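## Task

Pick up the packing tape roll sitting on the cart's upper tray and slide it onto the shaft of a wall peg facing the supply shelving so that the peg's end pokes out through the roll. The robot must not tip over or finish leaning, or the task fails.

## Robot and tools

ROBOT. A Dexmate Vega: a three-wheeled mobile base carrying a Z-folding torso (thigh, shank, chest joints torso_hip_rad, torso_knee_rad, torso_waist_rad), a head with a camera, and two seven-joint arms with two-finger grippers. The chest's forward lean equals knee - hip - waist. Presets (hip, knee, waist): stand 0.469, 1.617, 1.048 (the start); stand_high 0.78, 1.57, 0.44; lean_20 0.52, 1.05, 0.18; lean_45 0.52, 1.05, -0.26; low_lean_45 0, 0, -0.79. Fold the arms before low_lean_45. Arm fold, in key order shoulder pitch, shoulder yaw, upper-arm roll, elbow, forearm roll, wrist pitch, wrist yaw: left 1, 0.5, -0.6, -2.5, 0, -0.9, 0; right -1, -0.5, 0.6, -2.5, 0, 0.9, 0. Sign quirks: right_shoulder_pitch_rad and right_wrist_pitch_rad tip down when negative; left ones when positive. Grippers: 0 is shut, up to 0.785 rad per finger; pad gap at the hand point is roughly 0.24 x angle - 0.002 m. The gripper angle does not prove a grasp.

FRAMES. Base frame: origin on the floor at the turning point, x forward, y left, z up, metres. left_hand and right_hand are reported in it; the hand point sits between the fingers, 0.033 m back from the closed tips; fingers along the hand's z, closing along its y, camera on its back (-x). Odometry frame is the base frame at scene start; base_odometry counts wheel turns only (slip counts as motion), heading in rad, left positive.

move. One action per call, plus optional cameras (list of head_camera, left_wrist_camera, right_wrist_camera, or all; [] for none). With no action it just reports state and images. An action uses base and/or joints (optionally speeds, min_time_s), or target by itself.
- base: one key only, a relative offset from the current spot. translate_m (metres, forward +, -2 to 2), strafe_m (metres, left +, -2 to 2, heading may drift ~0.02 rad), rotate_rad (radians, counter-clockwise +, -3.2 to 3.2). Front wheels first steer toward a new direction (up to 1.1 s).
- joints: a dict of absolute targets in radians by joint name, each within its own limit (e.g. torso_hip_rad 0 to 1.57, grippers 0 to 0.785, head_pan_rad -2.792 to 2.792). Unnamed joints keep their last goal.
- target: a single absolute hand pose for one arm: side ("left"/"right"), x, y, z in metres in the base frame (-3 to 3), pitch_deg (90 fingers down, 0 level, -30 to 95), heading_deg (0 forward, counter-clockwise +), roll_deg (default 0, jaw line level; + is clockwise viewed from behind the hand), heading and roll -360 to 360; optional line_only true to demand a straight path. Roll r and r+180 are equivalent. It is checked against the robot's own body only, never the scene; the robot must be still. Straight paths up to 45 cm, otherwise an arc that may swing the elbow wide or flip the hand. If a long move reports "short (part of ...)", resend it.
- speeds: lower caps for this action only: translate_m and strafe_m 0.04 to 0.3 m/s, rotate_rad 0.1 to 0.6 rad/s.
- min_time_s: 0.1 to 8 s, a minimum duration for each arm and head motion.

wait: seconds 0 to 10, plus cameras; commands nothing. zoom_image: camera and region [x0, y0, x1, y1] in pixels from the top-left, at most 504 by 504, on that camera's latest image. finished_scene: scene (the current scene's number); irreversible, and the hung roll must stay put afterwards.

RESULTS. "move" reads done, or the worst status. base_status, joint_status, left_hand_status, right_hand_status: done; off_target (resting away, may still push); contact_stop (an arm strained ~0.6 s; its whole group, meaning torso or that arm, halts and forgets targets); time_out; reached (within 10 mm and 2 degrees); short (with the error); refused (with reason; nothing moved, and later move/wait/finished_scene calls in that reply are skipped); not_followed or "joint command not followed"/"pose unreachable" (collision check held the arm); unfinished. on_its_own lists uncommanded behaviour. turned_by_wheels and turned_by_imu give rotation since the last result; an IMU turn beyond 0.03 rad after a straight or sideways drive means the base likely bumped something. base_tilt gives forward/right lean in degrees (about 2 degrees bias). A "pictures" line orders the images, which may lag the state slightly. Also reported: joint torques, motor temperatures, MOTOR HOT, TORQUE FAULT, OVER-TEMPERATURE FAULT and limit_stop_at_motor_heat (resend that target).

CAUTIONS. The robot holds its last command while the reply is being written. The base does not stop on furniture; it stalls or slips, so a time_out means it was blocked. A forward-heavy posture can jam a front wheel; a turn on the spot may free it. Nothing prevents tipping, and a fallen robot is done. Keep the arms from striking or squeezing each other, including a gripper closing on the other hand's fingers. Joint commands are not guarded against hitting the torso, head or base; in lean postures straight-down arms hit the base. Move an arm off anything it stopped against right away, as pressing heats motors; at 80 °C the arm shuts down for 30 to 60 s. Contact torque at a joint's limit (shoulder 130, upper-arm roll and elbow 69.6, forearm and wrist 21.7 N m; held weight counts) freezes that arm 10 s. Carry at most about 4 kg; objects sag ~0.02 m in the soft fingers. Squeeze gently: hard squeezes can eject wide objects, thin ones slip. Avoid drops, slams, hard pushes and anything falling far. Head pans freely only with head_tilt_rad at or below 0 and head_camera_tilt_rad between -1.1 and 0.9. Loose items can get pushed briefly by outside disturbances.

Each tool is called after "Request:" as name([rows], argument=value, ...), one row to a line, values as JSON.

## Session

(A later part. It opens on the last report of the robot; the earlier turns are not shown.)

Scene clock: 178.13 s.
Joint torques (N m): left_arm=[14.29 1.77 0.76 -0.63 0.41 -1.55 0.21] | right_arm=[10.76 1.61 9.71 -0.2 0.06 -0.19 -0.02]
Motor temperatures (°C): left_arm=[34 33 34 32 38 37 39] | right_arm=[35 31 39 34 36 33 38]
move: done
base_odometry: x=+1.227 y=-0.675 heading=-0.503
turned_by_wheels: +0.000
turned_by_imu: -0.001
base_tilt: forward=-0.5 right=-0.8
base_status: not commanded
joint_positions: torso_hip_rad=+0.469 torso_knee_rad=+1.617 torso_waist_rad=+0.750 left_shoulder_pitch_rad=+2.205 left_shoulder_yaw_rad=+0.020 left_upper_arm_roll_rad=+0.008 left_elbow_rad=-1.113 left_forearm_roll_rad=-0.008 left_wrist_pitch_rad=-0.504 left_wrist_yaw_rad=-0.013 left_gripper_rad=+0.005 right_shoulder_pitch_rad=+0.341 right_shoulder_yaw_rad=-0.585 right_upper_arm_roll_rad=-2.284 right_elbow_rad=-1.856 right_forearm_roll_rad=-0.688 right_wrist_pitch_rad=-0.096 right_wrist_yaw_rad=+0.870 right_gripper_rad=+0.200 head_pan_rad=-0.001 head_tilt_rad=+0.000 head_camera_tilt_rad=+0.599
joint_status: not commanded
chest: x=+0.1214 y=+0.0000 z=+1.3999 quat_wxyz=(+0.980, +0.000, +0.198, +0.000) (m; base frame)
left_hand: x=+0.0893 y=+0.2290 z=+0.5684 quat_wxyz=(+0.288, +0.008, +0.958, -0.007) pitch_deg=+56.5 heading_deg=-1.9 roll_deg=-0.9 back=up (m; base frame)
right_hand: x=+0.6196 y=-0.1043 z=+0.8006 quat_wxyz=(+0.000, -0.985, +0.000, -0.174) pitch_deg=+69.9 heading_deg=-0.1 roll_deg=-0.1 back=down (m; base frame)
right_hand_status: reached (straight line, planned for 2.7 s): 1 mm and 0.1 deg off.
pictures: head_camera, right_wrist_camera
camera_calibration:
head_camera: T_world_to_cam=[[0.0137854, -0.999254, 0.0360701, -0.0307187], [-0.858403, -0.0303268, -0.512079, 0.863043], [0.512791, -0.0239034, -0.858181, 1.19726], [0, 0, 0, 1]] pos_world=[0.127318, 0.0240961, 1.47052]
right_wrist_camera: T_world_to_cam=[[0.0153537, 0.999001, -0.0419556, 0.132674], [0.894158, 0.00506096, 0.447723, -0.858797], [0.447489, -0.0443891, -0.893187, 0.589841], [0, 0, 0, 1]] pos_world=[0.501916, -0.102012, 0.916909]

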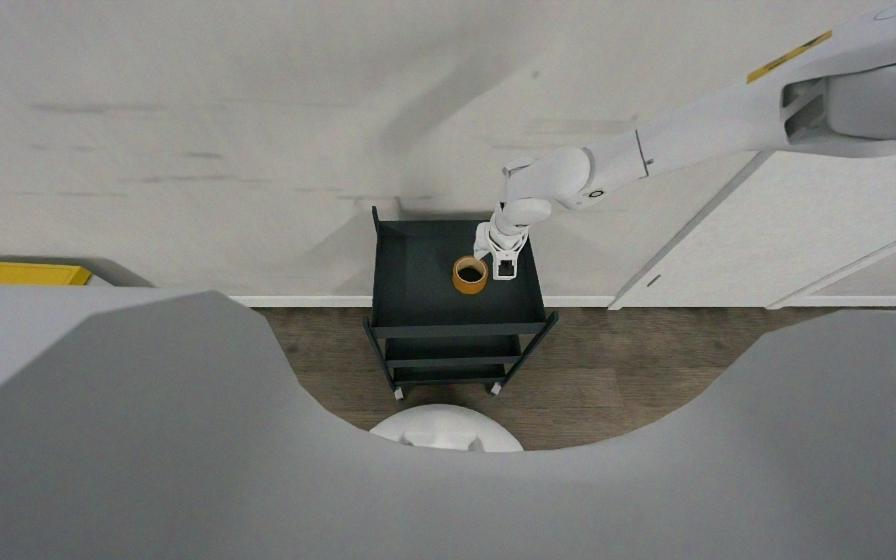

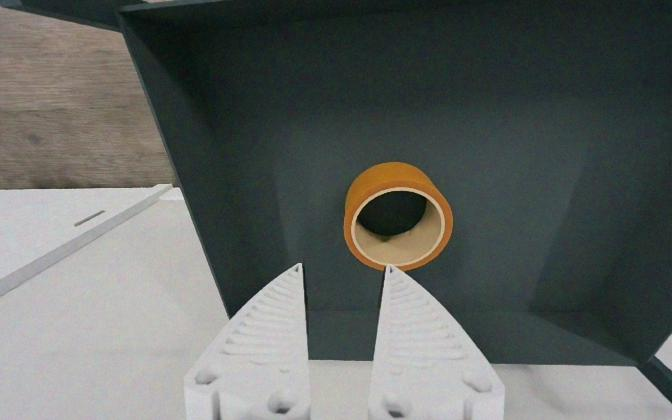

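Request:
move(target={"side": "right", "x": 0.62, "y": -0.103, "z": 0.72, "pitch_deg": 70, "heading_deg": 0, "line_only": true}, cameras=["head_camera", "right_wrist_camera"])

Request:
zoom_image(camera="right_wrist_camera", region=[260, 140, 510, 340])

Scene clock: 201.47 s.
Joint torques (N m): left_arm=[14.88 -0.84 1.26 -0.94 0.56 0.07 0.25] | right_arm=[11.36 4.24 2.11 1.15 -0.96 -1.47 -0.14]
Motor temperatures (°C): left_arm=[34 33 34 32 38 36 39] | right_arm=[34 31 40 34 36 33 38]
move: done
base_odometry: x=+1.227 y=-0.675 heading=-0.503
turned_by_wheels: +0.000
turned_by_imu: +0.000
base_tilt: forward=-0.5 right=-0.7
base_status: not commanded
joint_positions: torso_hip_rad=+0.469 torso_knee_rad=+1.617 torso_waist_rad=+0.750 left_shoulder_pitch_rad=+2.205 left_shoulder_yaw_rad=+0.020 left_upper_arm_roll_rad=+0.008 left_elbow_rad=-1.113 left_forearm_roll_rad=-0.008 left_wrist_pitch_rad=-0.504 left_wrist_yaw_rad=-0.013 left_gripper_rad=+0.005 right_shoulder_pitch_rad=+0.168 right_shoulder_yaw_rad=-0.471 right_upper_arm_roll_rad=-2.298 right_elbow_rad=-1.613 right_forearm_roll_rad=-0.728 right_wrist_pitch_rad=-0.112 right_wrist_yaw_rad=+0.759 right_gripper_rad=+0.200 head_pan_rad=-0.001 head_tilt_rad=+0.000 head_camera_tilt_rad=+0.599
joint_status: not commanded
chest: x=+0.1214 y=+0.0000 z=+1.3999 quat_wxyz=(+0.980, +0.000, +0.198, +0.000) (m; base frame)
left_hand: x=+0.0893 y=+0.2290 z=+0.5684 quat_wxyz=(+0.288, +0.008, +0.958, -0.007) pitch_deg=+56.5 heading_deg=-1.9 roll_deg=-0.9 back=up (m; base frame)
right_hand: x=+0.6203 y=-0.1029 z=+0.7215 quat_wxyz=(+0.000, -0.985, +0.000, -0.174) pitch_deg=+70.0 heading_deg=+0.0 roll_deg=+0.0 back=down (m; base frame)
right_hand_status: reached (straight line, planned for 1.1 s): 2 mm and 0.0 deg off.
pictures: head_camera, right_wrist_camera
camera_calibration:
head_camera: T_world_to_cam=[[0.0137854, -0.999254, 0.0360701, -0.0307187], [-0.858403, -0.0303268, -0.512079, 0.863043], [0.512791, -0.0239034, -0.858181, 1.19726], [0, 0, 0, 1]] pos_world=[0.127318, 0.0240961, 1.47052]
right_wrist_camera: T_world_to_cam=[[0.0158477, 0.999032, -0.0410264, 0.127034], [0.894563, 0.00416293, 0.446923, -0.823822], [0.446661, -0.0437834, -0.893631, 0.519915], [0, 0, 0, 1]] pos_world=[0.502721, -0.100718, 0.838009]

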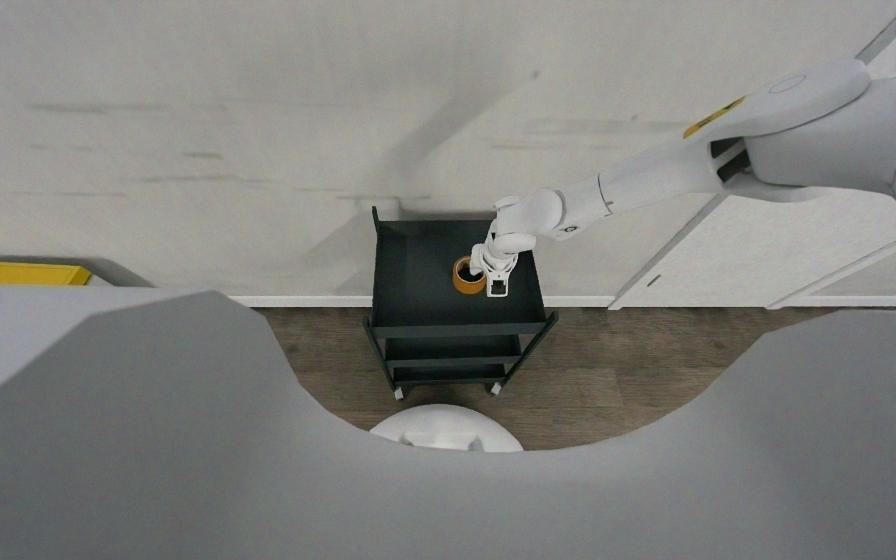

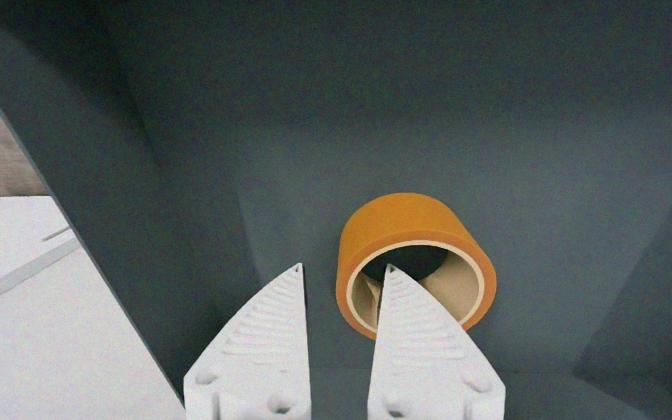

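Scaled by 2.016 from the camera's 672x420 image, which has a finer 960x600 frame.

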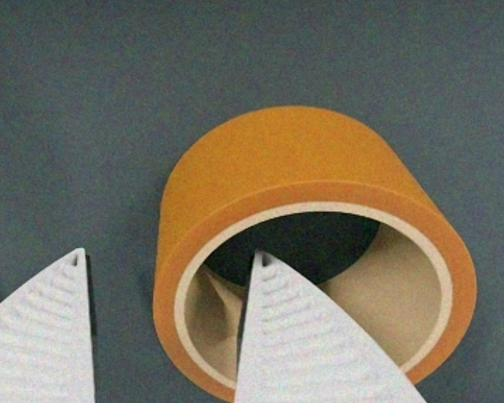

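Request:
move(target={"side": "right", "x": 0.612, "y": -0.103, "z": 0.698, "pitch_deg": 70, "heading_deg": 0, "line_only": true}, cameras=["right_wrist_camera"])

Request:
move(joints={"right_gripper_rad": 0.0}, cameras=["right_wrist_camera"])

Scene clock: 218.50 s.
Joint torques (N m): left_arm=[12.41 0.53 0.47 -1.59 0.74 -1.98 0.4] | right_arm=[0.56 1.36 -2.31 1.54 0.19 0.75 -0.47]
Motor temperatures (°C): left_arm=[34 33 34 32 38 36 39] | right_arm=[34 31 39 34 36 33 38]
move: done
base_odometry: x=+1.227 y=-0.675 heading=-0.503
turned_by_wheels: +0.000
turned_by_imu: +0.000
base_tilt: forward=-0.5 right=-0.8
base_status: not commanded
joint_positions: torso_hip_rad=+0.469 torso_knee_rad=+1.617 torso_waist_rad=+0.750 left_shoulder_pitch_rad=+2.205 left_shoulder_yaw_rad=+0.020 left_upper_arm_roll_rad=+0.008 left_elbow_rad=-1.113 left_forearm_roll_rad=-0.008 left_wrist_pitch_rad=-0.504 left_wrist_yaw_rad=-0.013 left_gripper_rad=+0.005 right_shoulder_pitch_rad=+0.120 right_shoulder_yaw_rad=-0.447 right_upper_arm_roll_rad=-2.305 right_elbow_rad=-1.565 right_forearm_roll_rad=-0.742 right_wrist_pitch_rad=-0.131 right_wrist_yaw_rad=+0.737 right_gripper_rad=+0.200 head_pan_rad=-0.001 head_tilt_rad=+0.000 head_camera_tilt_rad=+0.599
joint_status: not commanded
chest: x=+0.1211 y=+0.0000 z=+1.3999 quat_wxyz=(+0.980, +0.000, +0.198, +0.000) (m; base frame)
left_hand: x=+0.0893 y=+0.2290 z=+0.5684 quat_wxyz=(+0.288, +0.008, +0.958, -0.007) pitch_deg=+56.5 heading_deg=-1.9 roll_deg=-0.9 back=up (m; base frame)
right_hand: x=+0.6133 y=-0.1026 z=+0.7006 quat_wxyz=(+0.000, -0.985, +0.000, -0.174) pitch_deg=+69.9 heading_deg=+0.1 roll_deg=+0.1 back=down (m; base frame)
right_hand_status: reached (straight line, planned for 0.5 s): 3 mm and 0.1 deg off.
pictures: right_wrist_camera
camera_calibration:
right_wrist_camera: T_world_to_cam=[[0.0158916, 0.999051, -0.0405621, 0.125589], [0.894058, 0.00396486, 0.447933, -0.808675], [0.447669, -0.0433833, -0.893146, 0.50348], [0, 0, 0, 1]] pos_world=[0.495615, -0.10042, 0.817008]

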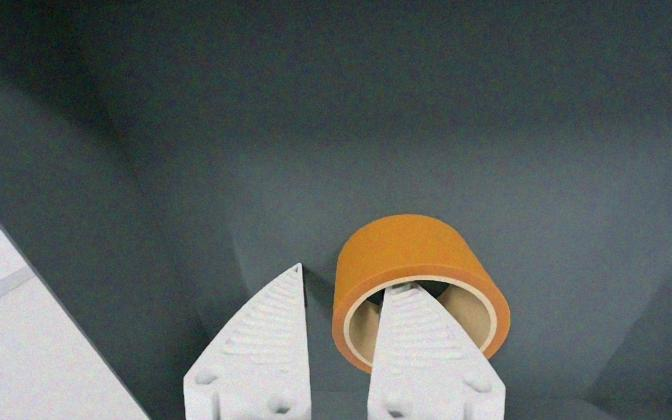

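Scene clock: 219.33 s.
Joint torques (N m): left_arm=[15.48 0.77 0.64 -0.02 -0.34 -2.78 0.29] | right_arm=[0.95 -5.22 -7.13 3.53 1.23 0.66 2.54]
Motor temperatures (°C): left_arm=[34 33 34 32 38 36 39] | right_arm=[34 31 39 34 36 33 38]
move: done
base_odometry: x=+1.227 y=-0.675 heading=-0.503
turned_by_wheels: +0.000
turned_by_imu: +0.000
base_tilt: forward=-0.5 right=-0.8
base_status: not commanded
joint_positions: torso_hip_rad=+0.469 torso_knee_rad=+1.617 torso_waist_rad=+0.750 left_shoulder_pitch_rad=+2.205 left_shoulder_yaw_rad=+0.020 left_upper_arm_roll_rad=+0.008 left_elbow_rad=-1.113 left_forearm_roll_rad=-0.008 left_wrist_pitch_rad=-0.504 left_wrist_yaw_rad=-0.013 left_gripper_rad=+0.005 right_shoulder_pitch_rad=+0.116 right_shoulder_yaw_rad=-0.444 right_upper_arm_roll_rad=-2.305 right_elbow_rad=-1.561 right_forearm_roll_rad=-0.744 right_wrist_pitch_rad=-0.133 right_wrist_yaw_rad=+0.734 right_gripper_rad=+0.000 head_pan_rad=-0.001 head_tilt_rad=+0.000 head_camera_tilt_rad=+0.599
joint_status: all done
chest: x=+0.1208 y=+0.0000 z=+1.4000 quat_wxyz=(+0.980, +0.000, +0.197, +0.000) (m; base frame)
left_hand: x=+0.0893 y=+0.2290 z=+0.5685 quat_wxyz=(+0.288, +0.008, +0.957, -0.007) pitch_deg=+56.5 heading_deg=-1.9 roll_deg=-0.9 back=up (m; base frame)
right_hand: x=+0.6128 y=-0.1017 z=+0.6995 quat_wxyz=(+0.001, -0.985, +0.000, -0.175) pitch_deg=+69.9 heading_deg=+0.4 roll_deg=+0.4 back=down (m; base frame)
pictures: right_wrist_camera
camera_calibration:
right_wrist_camera: T_world_to_cam=[[0.0150171, 0.999127, -0.0389922, 0.124114], [0.893716, 0.00407507, 0.448615, -0.80802], [0.448383, -0.0415849, -0.892874, 0.502173], [0, 0, 0, 1]] pos_world=[0.49511, -0.09983, 0.815707]

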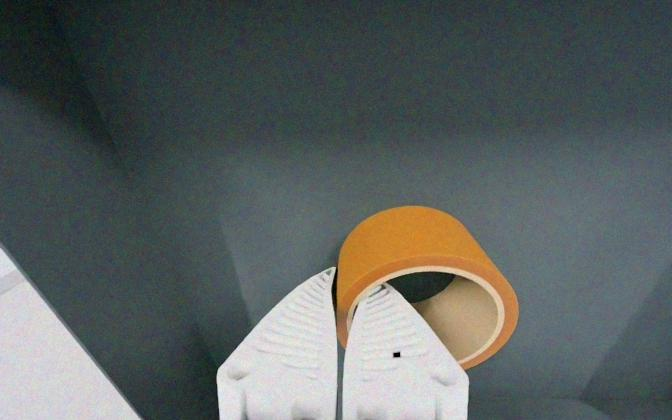

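Request:
move(target={"side": "right", "x": 0.60, "y": -0.103, "z": 0.90, "pitch_deg": 70, "heading_deg": 0, "line_only": true}, cameras=["head_camera", "right_wrist_camera"])

Scene clock: 225.30 s.
Joint torques (N m): left_arm=[12.46 1.93 -1.15 -1.36 0.41 -1.73 0.23] | right_arm=[28.79 -1.66 11.14 -1.72 -0.15 0.08 -0.02]
Motor temperatures (°C): left_arm=[34 33 34 32 38 36 39] | right_arm=[34 31 39 34 36 33 38]
move: done
base_odometry: x=+1.227 y=-0.675 heading=-0.503
turned_by_wheels: +0.000
turned_by_imu: -0.001
base_tilt: forward=-0.6 right=-0.9
base_status: not commanded
joint_positions: torso_hip_rad=+0.469 torso_knee_rad=+1.617 torso_waist_rad=+0.750 left_shoulder_pitch_rad=+2.205 left_shoulder_yaw_rad=+0.020 left_upper_arm_roll_rad=+0.008 left_elbow_rad=-1.113 left_forearm_roll_rad=-0.008 left_wrist_pitch_rad=-0.504 left_wrist_yaw_rad=-0.013 left_gripper_rad=+0.005 right_shoulder_pitch_rad=+0.540 right_shoulder_yaw_rad=-0.717 right_upper_arm_roll_rad=-2.251 right_elbow_rad=-2.130 right_forearm_roll_rad=-0.600 right_wrist_pitch_rad=-0.077 right_wrist_yaw_rad=+1.012 right_gripper_rad=+0.000 head_pan_rad=-0.001 head_tilt_rad=+0.000 head_camera_tilt_rad=+0.599
joint_status: not commanded
chest: x=+0.1211 y=+0.0000 z=+1.3999 quat_wxyz=(+0.980, +0.000, +0.198, +0.000) (m; base frame)
left_hand: x=+0.0893 y=+0.2290 z=+0.5684 quat_wxyz=(+0.288, +0.008, +0.958, -0.007) pitch_deg=+56.5 heading_deg=-1.9 roll_deg=-0.9 back=up (m; base frame)
right_hand: x=+0.6001 y=-0.1032 z=+0.8977 quat_wxyz=(+0.000, -0.985, +0.000, -0.173) pitch_deg=+70.1 heading_deg=-0.1 roll_deg=+0.0 back=down (m; base frame)
right_hand_status: reached (straight line, planned for 2.1 s): 2 mm and 0.1 deg off.
pictures: head_camera, right_wrist_camera
camera_calibration:
head_camera: T_world_to_cam=[[0.0137781, -0.999254, 0.0360742, -0.0307196], [-0.858244, -0.03033, -0.512345, 0.863157], [0.513056, -0.0239013, -0.858022, 1.19714], [0, 0, 0, 1]] pos_world=[0.127021, 0.0240961, 1.47052]
right_wrist_camera: T_world_to_cam=[[0.0158845, 0.999014, -0.0414531, 0.135094], [0.895145, 0.00426318, 0.445755, -0.883816], [0.445493, -0.0441871, -0.894194, 0.687483], [0, 0, 0, 1]] pos_world=[0.482729, -0.100815, 1.01431]

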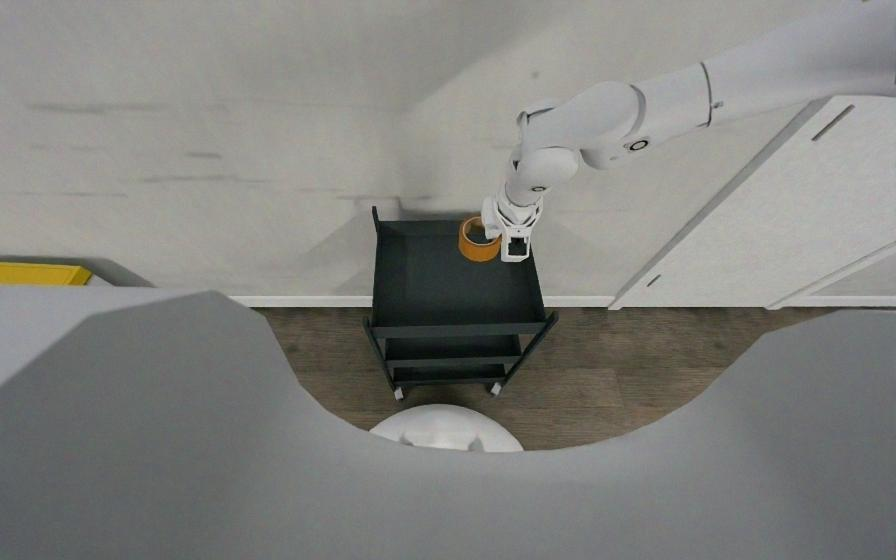

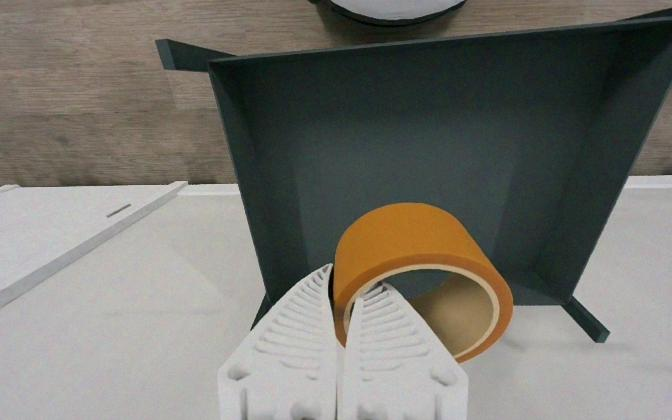

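Request:
move(base={"translate_m": -0.5}, cameras=["head_camera"])

Request:
move(base={"rotate_rad": -1.595}, joints={"torso_waist_rad": 1.048, "head_camera_tilt_rad": 0.15}, speeds={"rotate_rad": 0.45}, cameras=["head_camera", "right_wrist_camera"])

Request:
zoom_image(camera="head_camera", region=[340, 200, 640, 400])

Scene clock: 244.60 s.
Joint torques (N m): left_arm=[11.56 4.21 -0.62 0.28 -0.09 -2.21 -0.08] | right_arm=[28.51 -0.24 11.16 -0.89 -0.16 -1.16 0.17]
Motor temperatures (°C): left_arm=[34 33 34 32 38 36 39] | right_arm=[35 31 40 34 36 33 38]
move: done
base_odometry: x=+0.790 y=-0.433 heading=-0.505
turned_by_wheels: -0.002
turned_by_imu: -0.002
base_tilt: forward=-0.5 right=-0.8
base_status: done
joint_positions: torso_hip_rad=+0.469 torso_knee_rad=+1.617 torso_waist_rad=+0.750 left_shoulder_pitch_rad=+2.205 left_shoulder_yaw_rad=+0.020 left_upper_arm_roll_rad=+0.008 left_elbow_rad=-1.113 left_forearm_roll_rad=-0.008 left_wrist_pitch_rad=-0.504 left_wrist_yaw_rad=-0.013 left_gripper_rad=+0.005 right_shoulder_pitch_rad=+0.543 right_shoulder_yaw_rad=-0.719 right_upper_arm_roll_rad=-2.250 right_elbow_rad=-2.134 right_forearm_roll_rad=-0.599 right_wrist_pitch_rad=-0.076 right_wrist_yaw_rad=+1.015 right_gripper_rad=+0.000 head_pan_rad=-0.001 head_tilt_rad=+0.000 head_camera_tilt_rad=+0.599
joint_status: not commanded
chest: x=+0.1212 y=+0.0000 z=+1.3999 quat_wxyz=(+0.980, +0.000, +0.198, +0.000) (m; base frame)
left_hand: x=+0.0893 y=+0.2290 z=+0.5684 quat_wxyz=(+0.288, +0.008, +0.958, -0.007) pitch_deg=+56.5 heading_deg=-1.9 roll_deg=-0.9 back=up (m; base frame)
right_hand: x=+0.5999 y=-0.1031 z=+0.8993 quat_wxyz=(+0.000, -0.985, +0.000, -0.173) pitch_deg=+70.1 heading_deg=+0.0 roll_deg=+0.0 back=down (m; base frame)
pictures: head_camera
camera_calibration:
head_camera: T_world_to_cam=[[0.0137826, -0.999254, 0.0360696, -0.0307148], [-0.858359, -0.0303262, -0.512153, 0.862975], [0.512865, -0.0239018, -0.858136, 1.19729], [0, 0, 0, 1]] pos_world=[0.127119, 0.0240961, 1.47052]

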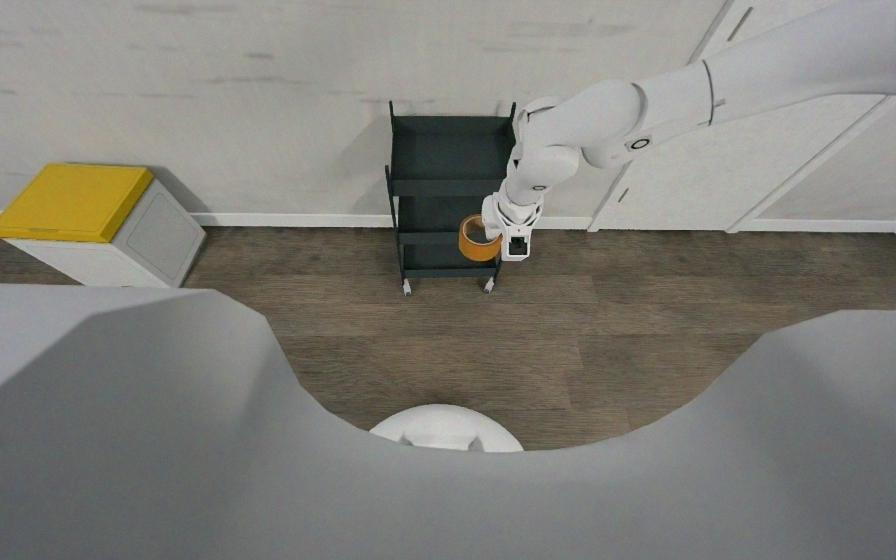

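Scene clock: 249.50 s.
Joint torques (N m): left_arm=[6.42 -0.81 0.88 -2.25 0.98 -1.55 0.17] | right_arm=[30.61 -0.5 10.73 1.19 -0.68 -0.89 0.03]
Motor temperatures (°C): left_arm=[34 33 34 32 38 36 39] | right_arm=[35 31 40 34 36 33 38]
move: done
base_odometry: x=+0.790 y=-0.432 heading=-2.102
turned_by_wheels: -1.597
turned_by_imu: -1.592
base_tilt: forward=-0.5 right=-0.9
base_status: done
joint_positions: torso_hip_rad=+0.469 torso_knee_rad=+1.617 torso_waist_rad=+1.048 left_shoulder_pitch_rad=+2.205 left_shoulder_yaw_rad=+0.020 left_upper_arm_roll_rad=+0.008 left_elbow_rad=-1.113 left_forearm_roll_rad=-0.008 left_wrist_pitch_rad=-0.504 left_wrist_yaw_rad=-0.013 left_gripper_rad=+0.005 right_shoulder_pitch_rad=+0.543 right_shoulder_yaw_rad=-0.719 right_upper_arm_roll_rad=-2.250 right_elbow_rad=-2.134 right_forearm_roll_rad=-0.599 right_wrist_pitch_rad=-0.076 right_wrist_yaw_rad=+1.015 right_gripper_rad=+0.000 head_pan_rad=+0.000 head_tilt_rad=+0.000 head_camera_tilt_rad=+0.151
joint_status: all done
chest: x=-0.0111 y=+0.0000 z=+1.4155 quat_wxyz=(+0.999, +0.000, +0.050, +0.000) (m; base frame)
left_hand: x=+0.2023 y=+0.2290 z=+0.6112 quat_wxyz=(+0.427, +0.009, +0.904, -0.006) pitch_deg=+39.4 heading_deg=-1.4 roll_deg=-0.2 back=up (m; base frame)
right_hand: x=+0.5933 y=-0.1032 z=+1.0774 quat_wxyz=(+0.000, -0.948, +0.000, -0.317) pitch_deg=+53.0 heading_deg=+0.0 roll_deg=+0.0 back=down (m; base frame)
pictures: head_camera, right_wrist_camera
camera_calibration:
head_camera: T_world_to_cam=[[-0.014287, -0.999245, 0.0361248, -0.0308278], [-0.282344, -0.0306266, -0.958824, 1.43662], [0.959207, -0.0238983, -0.281694, 0.456033], [0, 0, 0, 1]] pos_world=[-0.0322497, 0.0240927, 1.50704]
right_wrist_camera: T_world_to_cam=[[0.0270548, 0.999013, -0.0352429, 0.129412], [0.724986, 0.00466378, 0.688748, -1.1187], [0.688232, -0.0441845, -0.724144, 0.523991], [0, 0, 0, 1]] pos_world=[0.446916, -0.100914, 1.15451]

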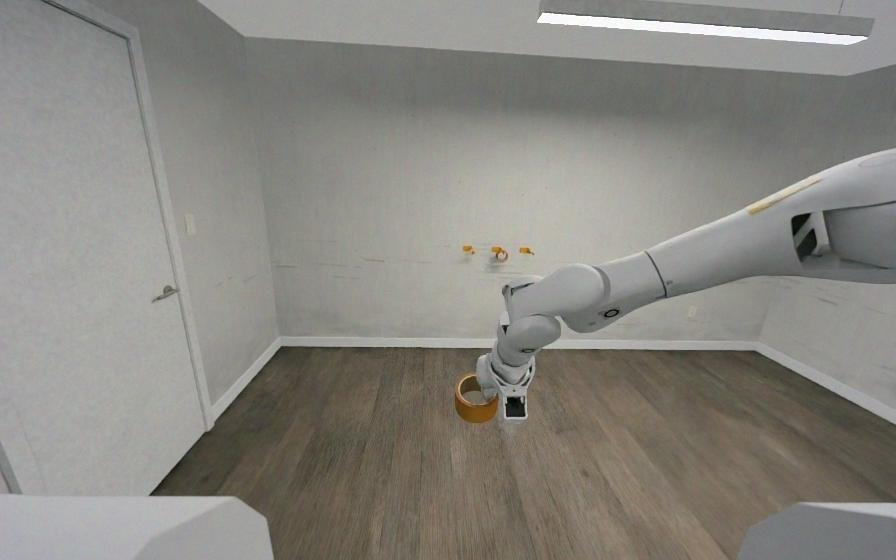

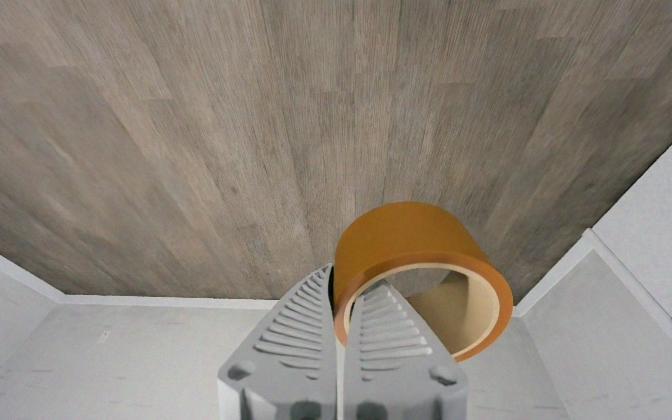

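Scaled by 1.680 from the camera's 896x560 image, which has a finer 960x600 frame.

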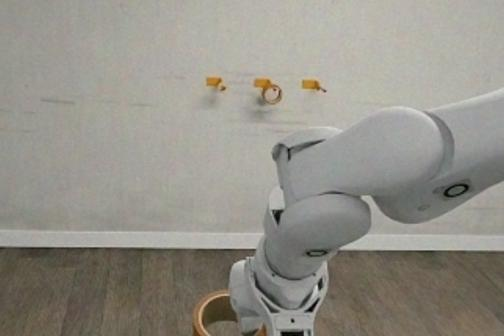

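Request:
move(base={"translate_m": 1.4}, joints={"head_camera_tilt_rad": 0.3}, cameras=["head_camera"])

Request:
zoom_image(camera="head_camera", region=[420, 200, 680, 400])

Scene clock: 262.73 s.
Joint torques (N m): left_arm=[5.14 -2.27 2.06 -2.55 1.01 -2.58 -0.01] | right_arm=[31.42 -0.12 10.55 1.44 -0.66 -1.47 -0.02]
Motor temperatures (°C): left_arm=[34 33 34 32 38 36 39] | right_arm=[36 31 40 34 36 33 38]
move: done
base_odometry: x=+0.078 y=-1.637 heading=-2.104
turned_by_wheels: -0.002
turned_by_imu: -0.009
base_tilt: forward=-0.5 right=-0.7
base_status: done
joint_positions: torso_hip_rad=+0.469 torso_knee_rad=+1.617 torso_waist_rad=+1.048 left_shoulder_pitch_rad=+2.205 left_shoulder_yaw_rad=+0.020 left_upper_arm_roll_rad=+0.008 left_elbow_rad=-1.113 left_forearm_roll_rad=-0.008 left_wrist_pitch_rad=-0.504 left_wrist_yaw_rad=-0.013 left_gripper_rad=+0.005 right_shoulder_pitch_rad=+0.543 right_shoulder_yaw_rad=-0.719 right_upper_arm_roll_rad=-2.250 right_elbow_rad=-2.134 right_forearm_roll_rad=-0.599 right_wrist_pitch_rad=-0.076 right_wrist_yaw_rad=+1.015 right_gripper_rad=+0.000 head_pan_rad=+0.000 head_tilt_rad=+0.000 head_camera_tilt_rad=+0.299
joint_status: all done
chest: x=-0.0111 y=+0.0000 z=+1.4155 quat_wxyz=(+0.999, +0.000, +0.050, +0.000) (m; base frame)
left_hand: x=+0.2024 y=+0.2290 z=+0.6112 quat_wxyz=(+0.427, +0.009, +0.904, -0.006) pitch_deg=+39.5 heading_deg=-1.4 roll_deg=-0.2 back=up (m; base frame)
right_hand: x=+0.5933 y=-0.1032 z=+1.0774 quat_wxyz=(+0.000, -0.948, +0.000, -0.317) pitch_deg=+53.0 heading_deg=+0.0 roll_deg=+0.0 back=down (m; base frame)
pictures: head_camera
camera_calibration:
head_camera: T_world_to_cam=[[-0.00882266, -0.999248, 0.0377565, -0.0328157], [-0.421197, -0.0305314, -0.906455, 1.34817], [0.906926, -0.0239003, -0.420611, 0.657866], [0, 0, 0, 1]] pos_world=[-0.0290777, 0.0240938, 1.5]

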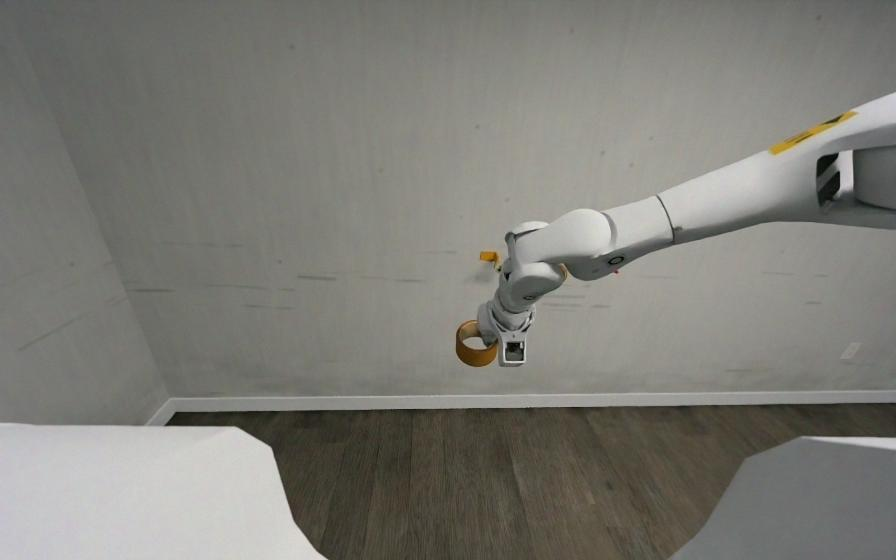

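Scaled by 1.938 from the camera's 896x560 image, which has a finer 960x600 frame.

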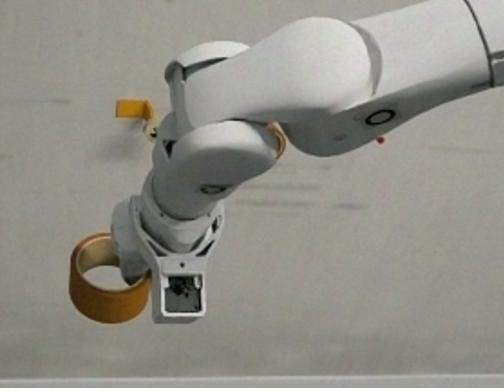

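Request:
move(target={"side": "right", "x": 0.45, "y": -0.30, "z": 0.85, "pitch_deg": -20, "heading_deg": 0}, cameras=["head_camera", "right_wrist_camera"])

Scene clock: 267.90 s.
Joint torques (N m): left_arm=[6 -0.76 -0.34 -0.61 -0.07 -1.43 0.22] | right_arm=[30.08 0.25 10.99 0.96 -0.73 -1.4 -0.21]
Motor temperatures (°C): left_arm=[34 33 34 32 38 36 39] | right_arm=[36 31 40 34 36 33 38]
move: refused
base_odometry: x=+0.078 y=-1.637 heading=-2.104
turned_by_wheels: +0.000
turned_by_imu: +0.000
base_tilt: forward=-0.6 right=-0.7
base_status: not commanded
joint_positions: torso_hip_rad=+0.469 torso_knee_rad=+1.617 torso_waist_rad=+1.048 left_shoulder_pitch_rad=+2.205 left_shoulder_yaw_rad=+0.020 left_upper_arm_roll_rad=+0.008 left_elbow_rad=-1.113 left_forearm_roll_rad=-0.008 left_wrist_pitch_rad=-0.504 left_wrist_yaw_rad=-0.013 left_gripper_rad=+0.005 right_shoulder_pitch_rad=+0.543 right_shoulder_yaw_rad=-0.719 right_upper_arm_roll_rad=-2.250 right_elbow_rad=-2.134 right_forearm_roll_rad=-0.599 right_wrist_pitch_rad=-0.076 right_wrist_yaw_rad=+1.015 right_gripper_rad=+0.000 head_pan_rad=+0.000 head_tilt_rad=+0.000 head_camera_tilt_rad=+0.299
joint_status: not commanded
chest: x=-0.0111 y=+0.0000 z=+1.4155 quat_wxyz=(+0.999, +0.000, +0.050, +0.000) (m; base frame)
left_hand: x=+0.2024 y=+0.2290 z=+0.6112 quat_wxyz=(+0.427, +0.009, +0.904, -0.006) pitch_deg=+39.5 heading_deg=-1.4 roll_deg=-0.2 back=up (m; base frame)
right_hand: x=+0.5933 y=-0.1032 z=+1.0774 quat_wxyz=(+0.000, -0.948, +0.000, -0.317) pitch_deg=+53.0 heading_deg=+0.0 roll_deg=+0.0 back=down (m; base frame)
right_hand_status: refused: no posture of the arm gets there (right_forearm_roll_rad, right_wrist_pitch_rad and right_wrist_yaw_rad at their limits): the closest leaves the hand 2.2 cm and 17 deg from the pose. Nothing moved.
pictures: head_camera, right_wrist_camera
camera_calibration:
head_camera: T_world_to_cam=[[-0.00882266, -0.999248, 0.0377565, -0.0328157], [-0.421197, -0.0305314, -0.906455, 1.34817], [0.906926, -0.0239003, -0.420611, 0.657866], [0, 0, 0, 1]] pos_world=[-0.0290777, 0.0240938, 1.5]
right_wrist_camera: T_world_to_cam=[[0.0270523, 0.999012, -0.0352453, 0.129412], [0.724986, 0.00466721, 0.688748, -1.11864], [0.688232, -0.0441846, -0.724144, 0.523919], [0, 0, 0, 1]] pos_world=[0.446916, -0.100914, 1.15441]

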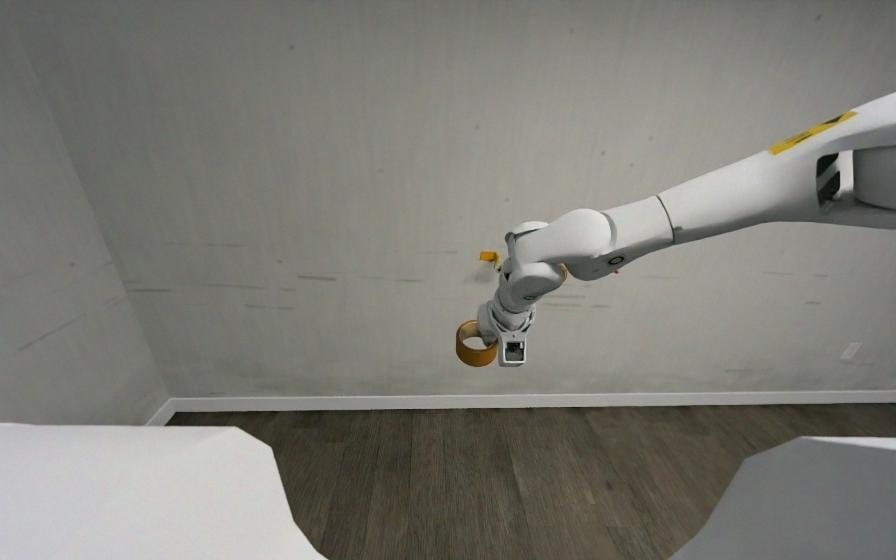

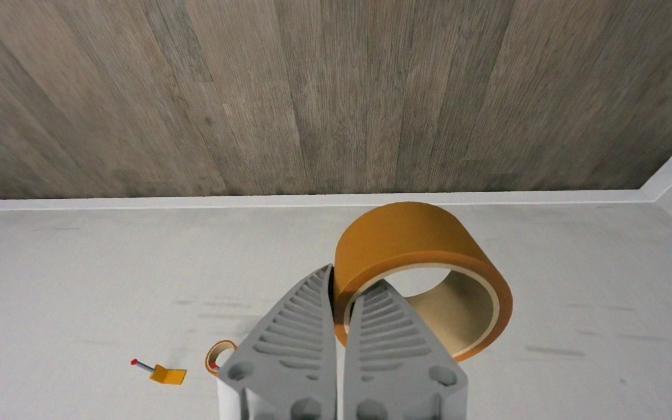

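Request:
move(target={"side": "right", "x": 0.50, "y": -0.32, "z": 0.82, "pitch_deg": 20, "heading_deg": 0}, cameras=["head_camera", "right_wrist_camera"])

Request:
zoom_image(camera="head_camera", region=[420, 200, 680, 400])

Scene clock: 291.53 s.
Joint torques (N m): left_arm=[6.46 -0.78 2.57 -2.22 -0.21 -1.93 -0.13] | right_arm=[3.65 0.37 5.51 0.84 -0.42 -2.47 -0.44]
Motor temperatures (°C): left_arm=[34 33 34 32 37 36 39] | right_arm=[36 31 40 34 36 33 38]
move: done
base_odometry: x=+0.078 y=-1.637 heading=-2.104
turned_by_wheels: +0.000
turned_by_imu: -0.001
base_tilt: forward=-0.4 right=-0.9
base_status: not commanded
joint_positions: torso_hip_rad=+0.469 torso_knee_rad=+1.617 torso_waist_rad=+1.048 left_shoulder_pitch_rad=+2.205 left_shoulder_yaw_rad=+0.020 left_upper_arm_roll_rad=+0.008 left_elbow_rad=-1.113 left_forearm_roll_rad=-0.008 left_wrist_pitch_rad=-0.504 left_wrist_yaw_rad=-0.013 left_gripper_rad=+0.005 right_shoulder_pitch_rad=-0.563 right_shoulder_yaw_rad=-0.819 right_upper_arm_roll_rad=-2.593 right_elbow_rad=-1.438 right_forearm_roll_rad=-1.844 right_wrist_pitch_rad=-1.249 right_wrist_yaw_rad=+0.945 right_gripper_rad=+0.000 head_pan_rad=+0.000 head_tilt_rad=+0.000 head_camera_tilt_rad=+0.299
joint_status: not commanded
chest: x=-0.0111 y=+0.0000 z=+1.4155 quat_wxyz=(+0.999, +0.000, +0.050, +0.000) (m; base frame)
left_hand: x=+0.2024 y=+0.2290 z=+0.6112 quat_wxyz=(+0.427, +0.009, +0.904, -0.006) pitch_deg=+39.5 heading_deg=-1.4 roll_deg=-0.2 back=up (m; base frame)
right_hand: x=+0.5003 y=-0.3197 z=+0.8203 quat_wxyz=(+0.000, -0.820, +0.000, -0.573) pitch_deg=+20.1 heading_deg=+0.0 roll_deg=+0.0 back=down (m; base frame)
right_hand_status: reached (straight line, planned for 5.9 s): 1 mm and 0.1 deg off.
pictures: head_camera, right_wrist_camera
camera_calibration:
head_camera: T_world_to_cam=[[-0.00882266, -0.999248, 0.0377565, -0.0328157], [-0.421197, -0.0305314, -0.906455, 1.34817], [0.906926, -0.0239003, -0.420611, 0.657866], [0, 0, 0, 1]] pos_world=[-0.0290777, 0.0240938, 1.5]
right_wrist_camera: T_world_to_cam=[[0.0416486, 0.999021, -0.0149266, 0.315255], [0.234138, 0.00476465, 0.972192, -0.860075], [0.971311, -0.0439853, -0.233711, -0.151573], [0, 0, 0, 1]] pos_world=[0.335471, -0.317515, 0.805439]

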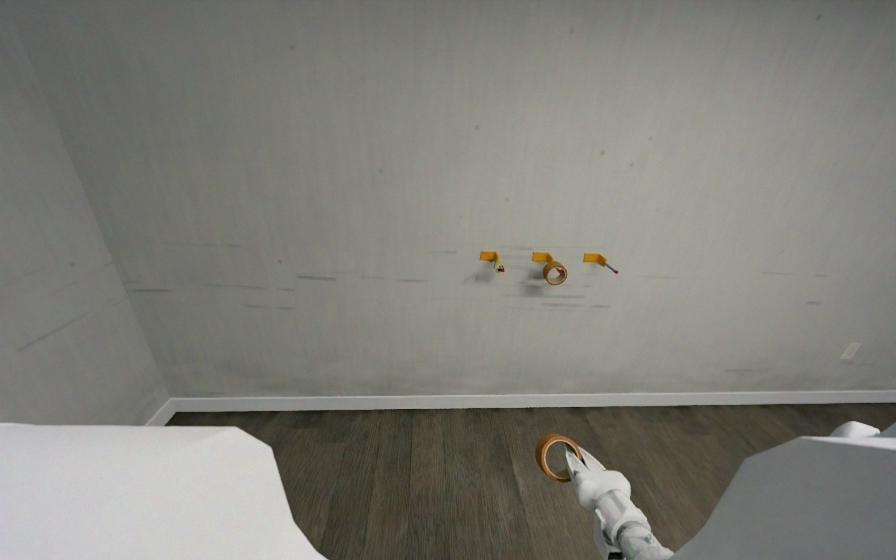

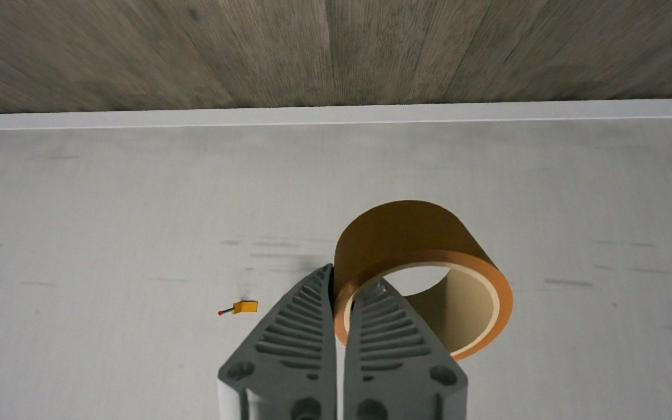

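Scaled by 1.938 from the camera's 896x560 image, which has a finer 960x600 frame.

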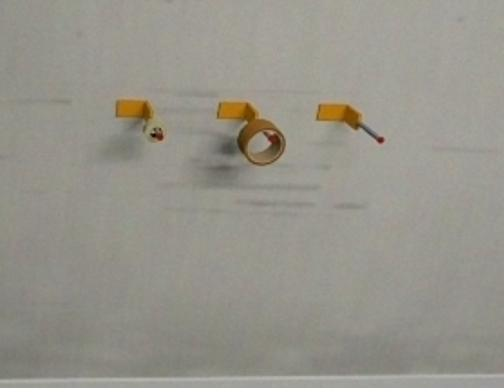

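Request:
move(target={"side": "right", "x": 0.55, "y": -0.30, "z": 0.93, "pitch_deg": -10, "heading_deg": 0, "line_only": true}, cameras=["head_camera", "right_wrist_camera"])

Scene clock: 324.03 s.
Joint torques (N m): left_arm=[7.94 -0.73 -0.29 -2.01 -0.01 -2.07 0.24] | right_arm=[1.3 -3.3 6.13 -1.18 -0.64 -3.64 -0.52]
Motor temperatures (°C): left_arm=[34 33 34 32 37 36 39] | right_arm=[34 31 39 34 36 33 38]
move: done
base_odometry: x=+0.078 y=-1.637 heading=-2.104
turned_by_wheels: +0.000
turned_by_imu: -0.001
base_tilt: forward=-0.6 right=-1.0
base_status: not commanded
joint_positions: torso_hip_rad=+0.469 torso_knee_rad=+1.617 torso_waist_rad=+1.048 left_shoulder_pitch_rad=+2.205 left_shoulder_yaw_rad=+0.020 left_upper_arm_roll_rad=+0.008 left_elbow_rad=-1.113 left_forearm_roll_rad=-0.008 left_wrist_pitch_rad=-0.504 left_wrist_yaw_rad=-0.013 left_gripper_rad=+0.005 right_shoulder_pitch_rad=-1.252 right_shoulder_yaw_rad=-0.556 right_upper_arm_roll_rad=-1.368 right_elbow_rad=-0.679 right_forearm_roll_rad=-2.312 right_wrist_pitch_rad=-1.366 right_wrist_yaw_rad=+0.577 right_gripper_rad=+0.000 head_pan_rad=+0.000 head_tilt_rad=+0.000 head_camera_tilt_rad=+0.299
joint_status: not commanded
chest: x=-0.0111 y=+0.0000 z=+1.4155 quat_wxyz=(+0.999, +0.000, +0.050, +0.000) (m; base frame)
left_hand: x=+0.2024 y=+0.2290 z=+0.6112 quat_wxyz=(+0.427, +0.009, +0.904, -0.006) pitch_deg=+39.5 heading_deg=-1.4 roll_deg=-0.2 back=up (m; base frame)
right_hand: x=+0.5503 y=-0.2995 z=+0.9300 quat_wxyz=(+0.000, -0.643, +0.000, -0.766) pitch_deg=-10.0 heading_deg=+0.0 roll_deg=+0.0 back=down (m; base frame)
right_hand_status: reached (straight line, planned for 4.5 s): 1 mm and 0.0 deg off.
pictures: head_camera, right_wrist_camera
camera_calibration:
head_camera: T_world_to_cam=[[-0.00882266, -0.999248, 0.0377565, -0.0328157], [-0.421197, -0.0305314, -0.906455, 1.34817], [0.906926, -0.0239003, -0.420611, 0.657866], [0, 0, 0, 1]] pos_world=[-0.0290777, 0.0240938, 1.5]
right_wrist_camera: T_world_to_cam=[[0.0426846, 0.999054, 0.00830616, 0.272489], [-0.284239, 0.00417308, 0.958744, -0.6809], [0.957803, -0.0432845, 0.284148, -0.647594], [0, 0, 0, 1]] pos_world=[0.415098, -0.29742, 0.834558]

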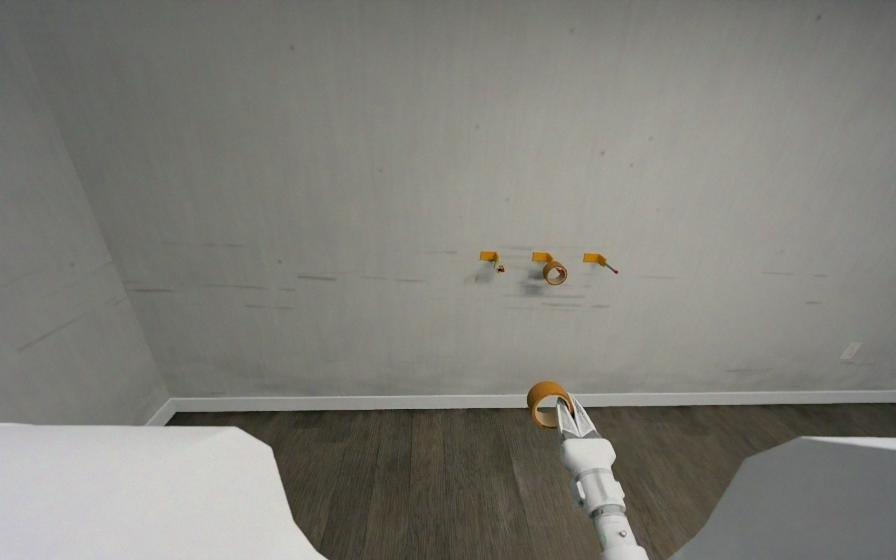

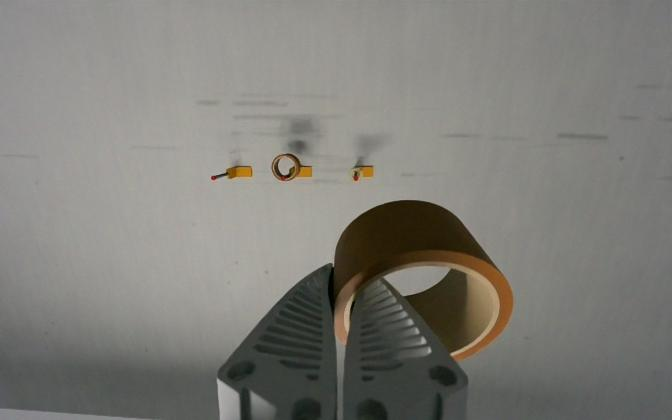

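Request:
zoom_image(camera="head_camera", region=[510, 360, 630, 460])

Request:
zoom_image(camera="right_wrist_camera", region=[190, 130, 400, 210])

Request:
zoom_image(camera="head_camera", region=[460, 230, 640, 310])

Scaled by 4.200 from the camera's 896x560 image, which has a finer 960x600 frame.

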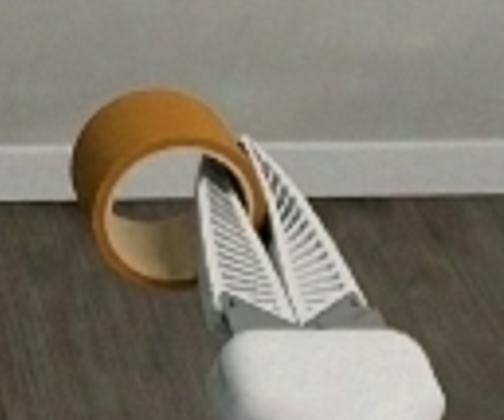

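Scaled by 2.400 from the camera's 672x420 image, which has a finer 960x600 frame.

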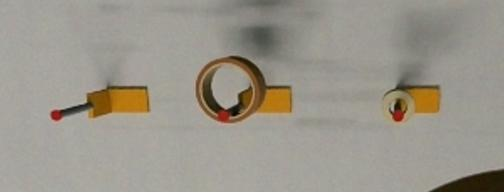

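Scaled by 2.800 from the camera's 896x560 image, which has a finer 960x600 frame.

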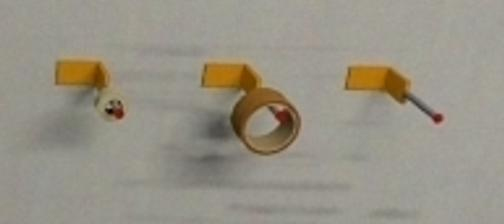

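Request:
move(base={"strafe_m": -0.46}, cameras=["head_camera", "right_wrist_camera"])

Request:
zoom_image(camera="head_camera", region=[430, 230, 610, 310])

Request:
zoom_image(camera="right_wrist_camera", region=[290, 130, 530, 370])

Scene clock: 375.70 s.
Joint torques (N m): left_arm=[5.65 0.64 3.54 -3.08 0.21 -4.01 0.4] | right_arm=[1.69 -3.02 6.45 -0.42 -0.21 -2.97 -0.16]
Motor temperatures (°C): left_arm=[34 33 34 32 37 36 39] | right_arm=[33 31 39 33 36 34 38]
move: done
base_odometry: x=-0.316 y=-1.401 heading=-2.108
turned_by_wheels: -0.004
turned_by_imu: -0.009
base_tilt: forward=-0.5 right=-0.9
base_status: done
joint_positions: torso_hip_rad=+0.469 torso_knee_rad=+1.617 torso_waist_rad=+1.048 left_shoulder_pitch_rad=+2.205 left_shoulder_yaw_rad=+0.020 left_upper_arm_roll_rad=+0.008 left_elbow_rad=-1.113 left_forearm_roll_rad=-0.008 left_wrist_pitch_rad=-0.504 left_wrist_yaw_rad=-0.013 left_gripper_rad=+0.005 right_shoulder_pitch_rad=-1.254 right_shoulder_yaw_rad=-0.555 right_upper_arm_roll_rad=-1.363 right_elbow_rad=-0.677 right_forearm_roll_rad=-2.312 right_wrist_pitch_rad=-1.366 right_wrist_yaw_rad=+0.574 right_gripper_rad=+0.000 head_pan_rad=+0.000 head_tilt_rad=+0.000 head_camera_tilt_rad=+0.299
joint_status: not commanded
chest: x=-0.0111 y=+0.0000 z=+1.4155 quat_wxyz=(+0.999, +0.000, +0.050, +0.000) (m; base frame)
left_hand: x=+0.2024 y=+0.2290 z=+0.6112 quat_wxyz=(+0.427, +0.009, +0.904, -0.006) pitch_deg=+39.5 heading_deg=-1.4 roll_deg=-0.2 back=up (m; base frame)
right_hand: x=+0.5501 y=-0.2999 z=+0.9299 quat_wxyz=(+0.000, -0.643, +0.000, -0.766) pitch_deg=-10.0 heading_deg=+0.0 roll_deg=+0.0 back=down (m; base frame)
pictures: head_camera, right_wrist_camera
camera_calibration:
head_camera: T_world_to_cam=[[-0.00873408, -0.999251, 0.0377102, -0.0327431], [-0.421195, -0.0305267, -0.906456, 1.34818], [0.906928, -0.0238004, -0.420612, 0.657865], [0, 0, 0, 1]] pos_world=[-0.0290776, 0.0240943, 1.5]
right_wrist_camera: T_world_to_cam=[[0.0431413, 0.999038, 0.00782346, 0.273004], [-0.284303, 0.00476927, 0.958723, -0.680637], [0.957763, -0.0435847, 0.284236, -0.647533], [0, 0, 0, 1]] pos_world=[0.414898, -0.297717, 0.834458]

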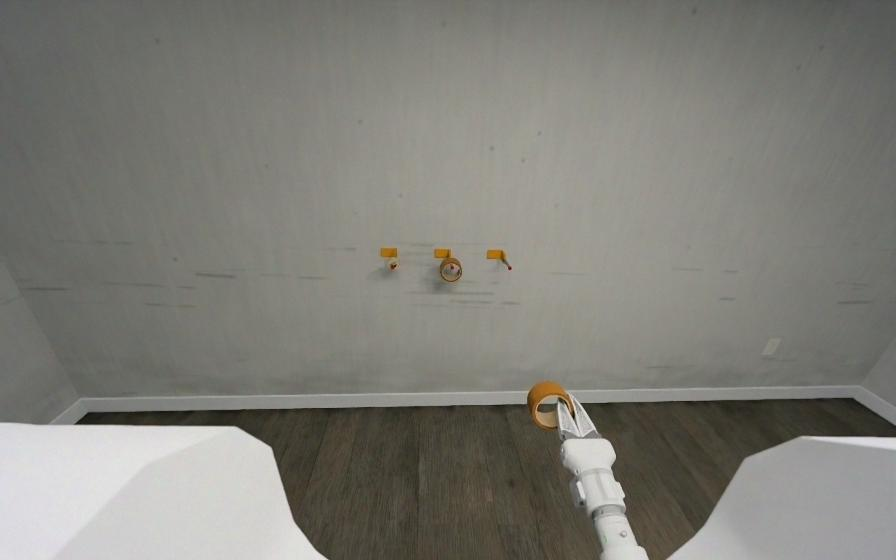

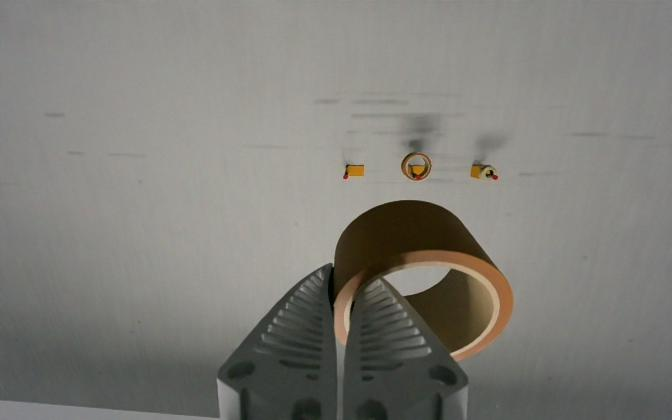

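Scaled by 2.800 from the camera's 896x560 image, which has a finer 960x600 frame.

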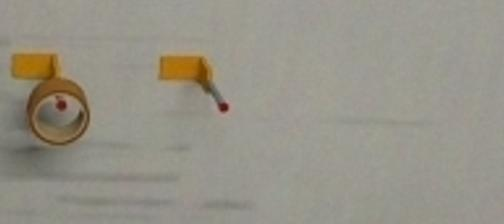

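Scaled by 2.100 from the camera's 672x420 image, which has a finer 960x600 frame.

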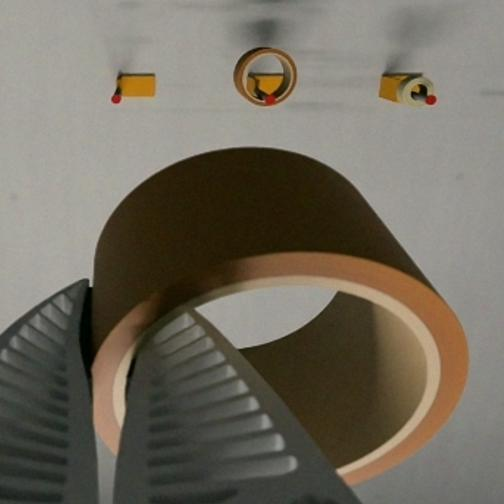

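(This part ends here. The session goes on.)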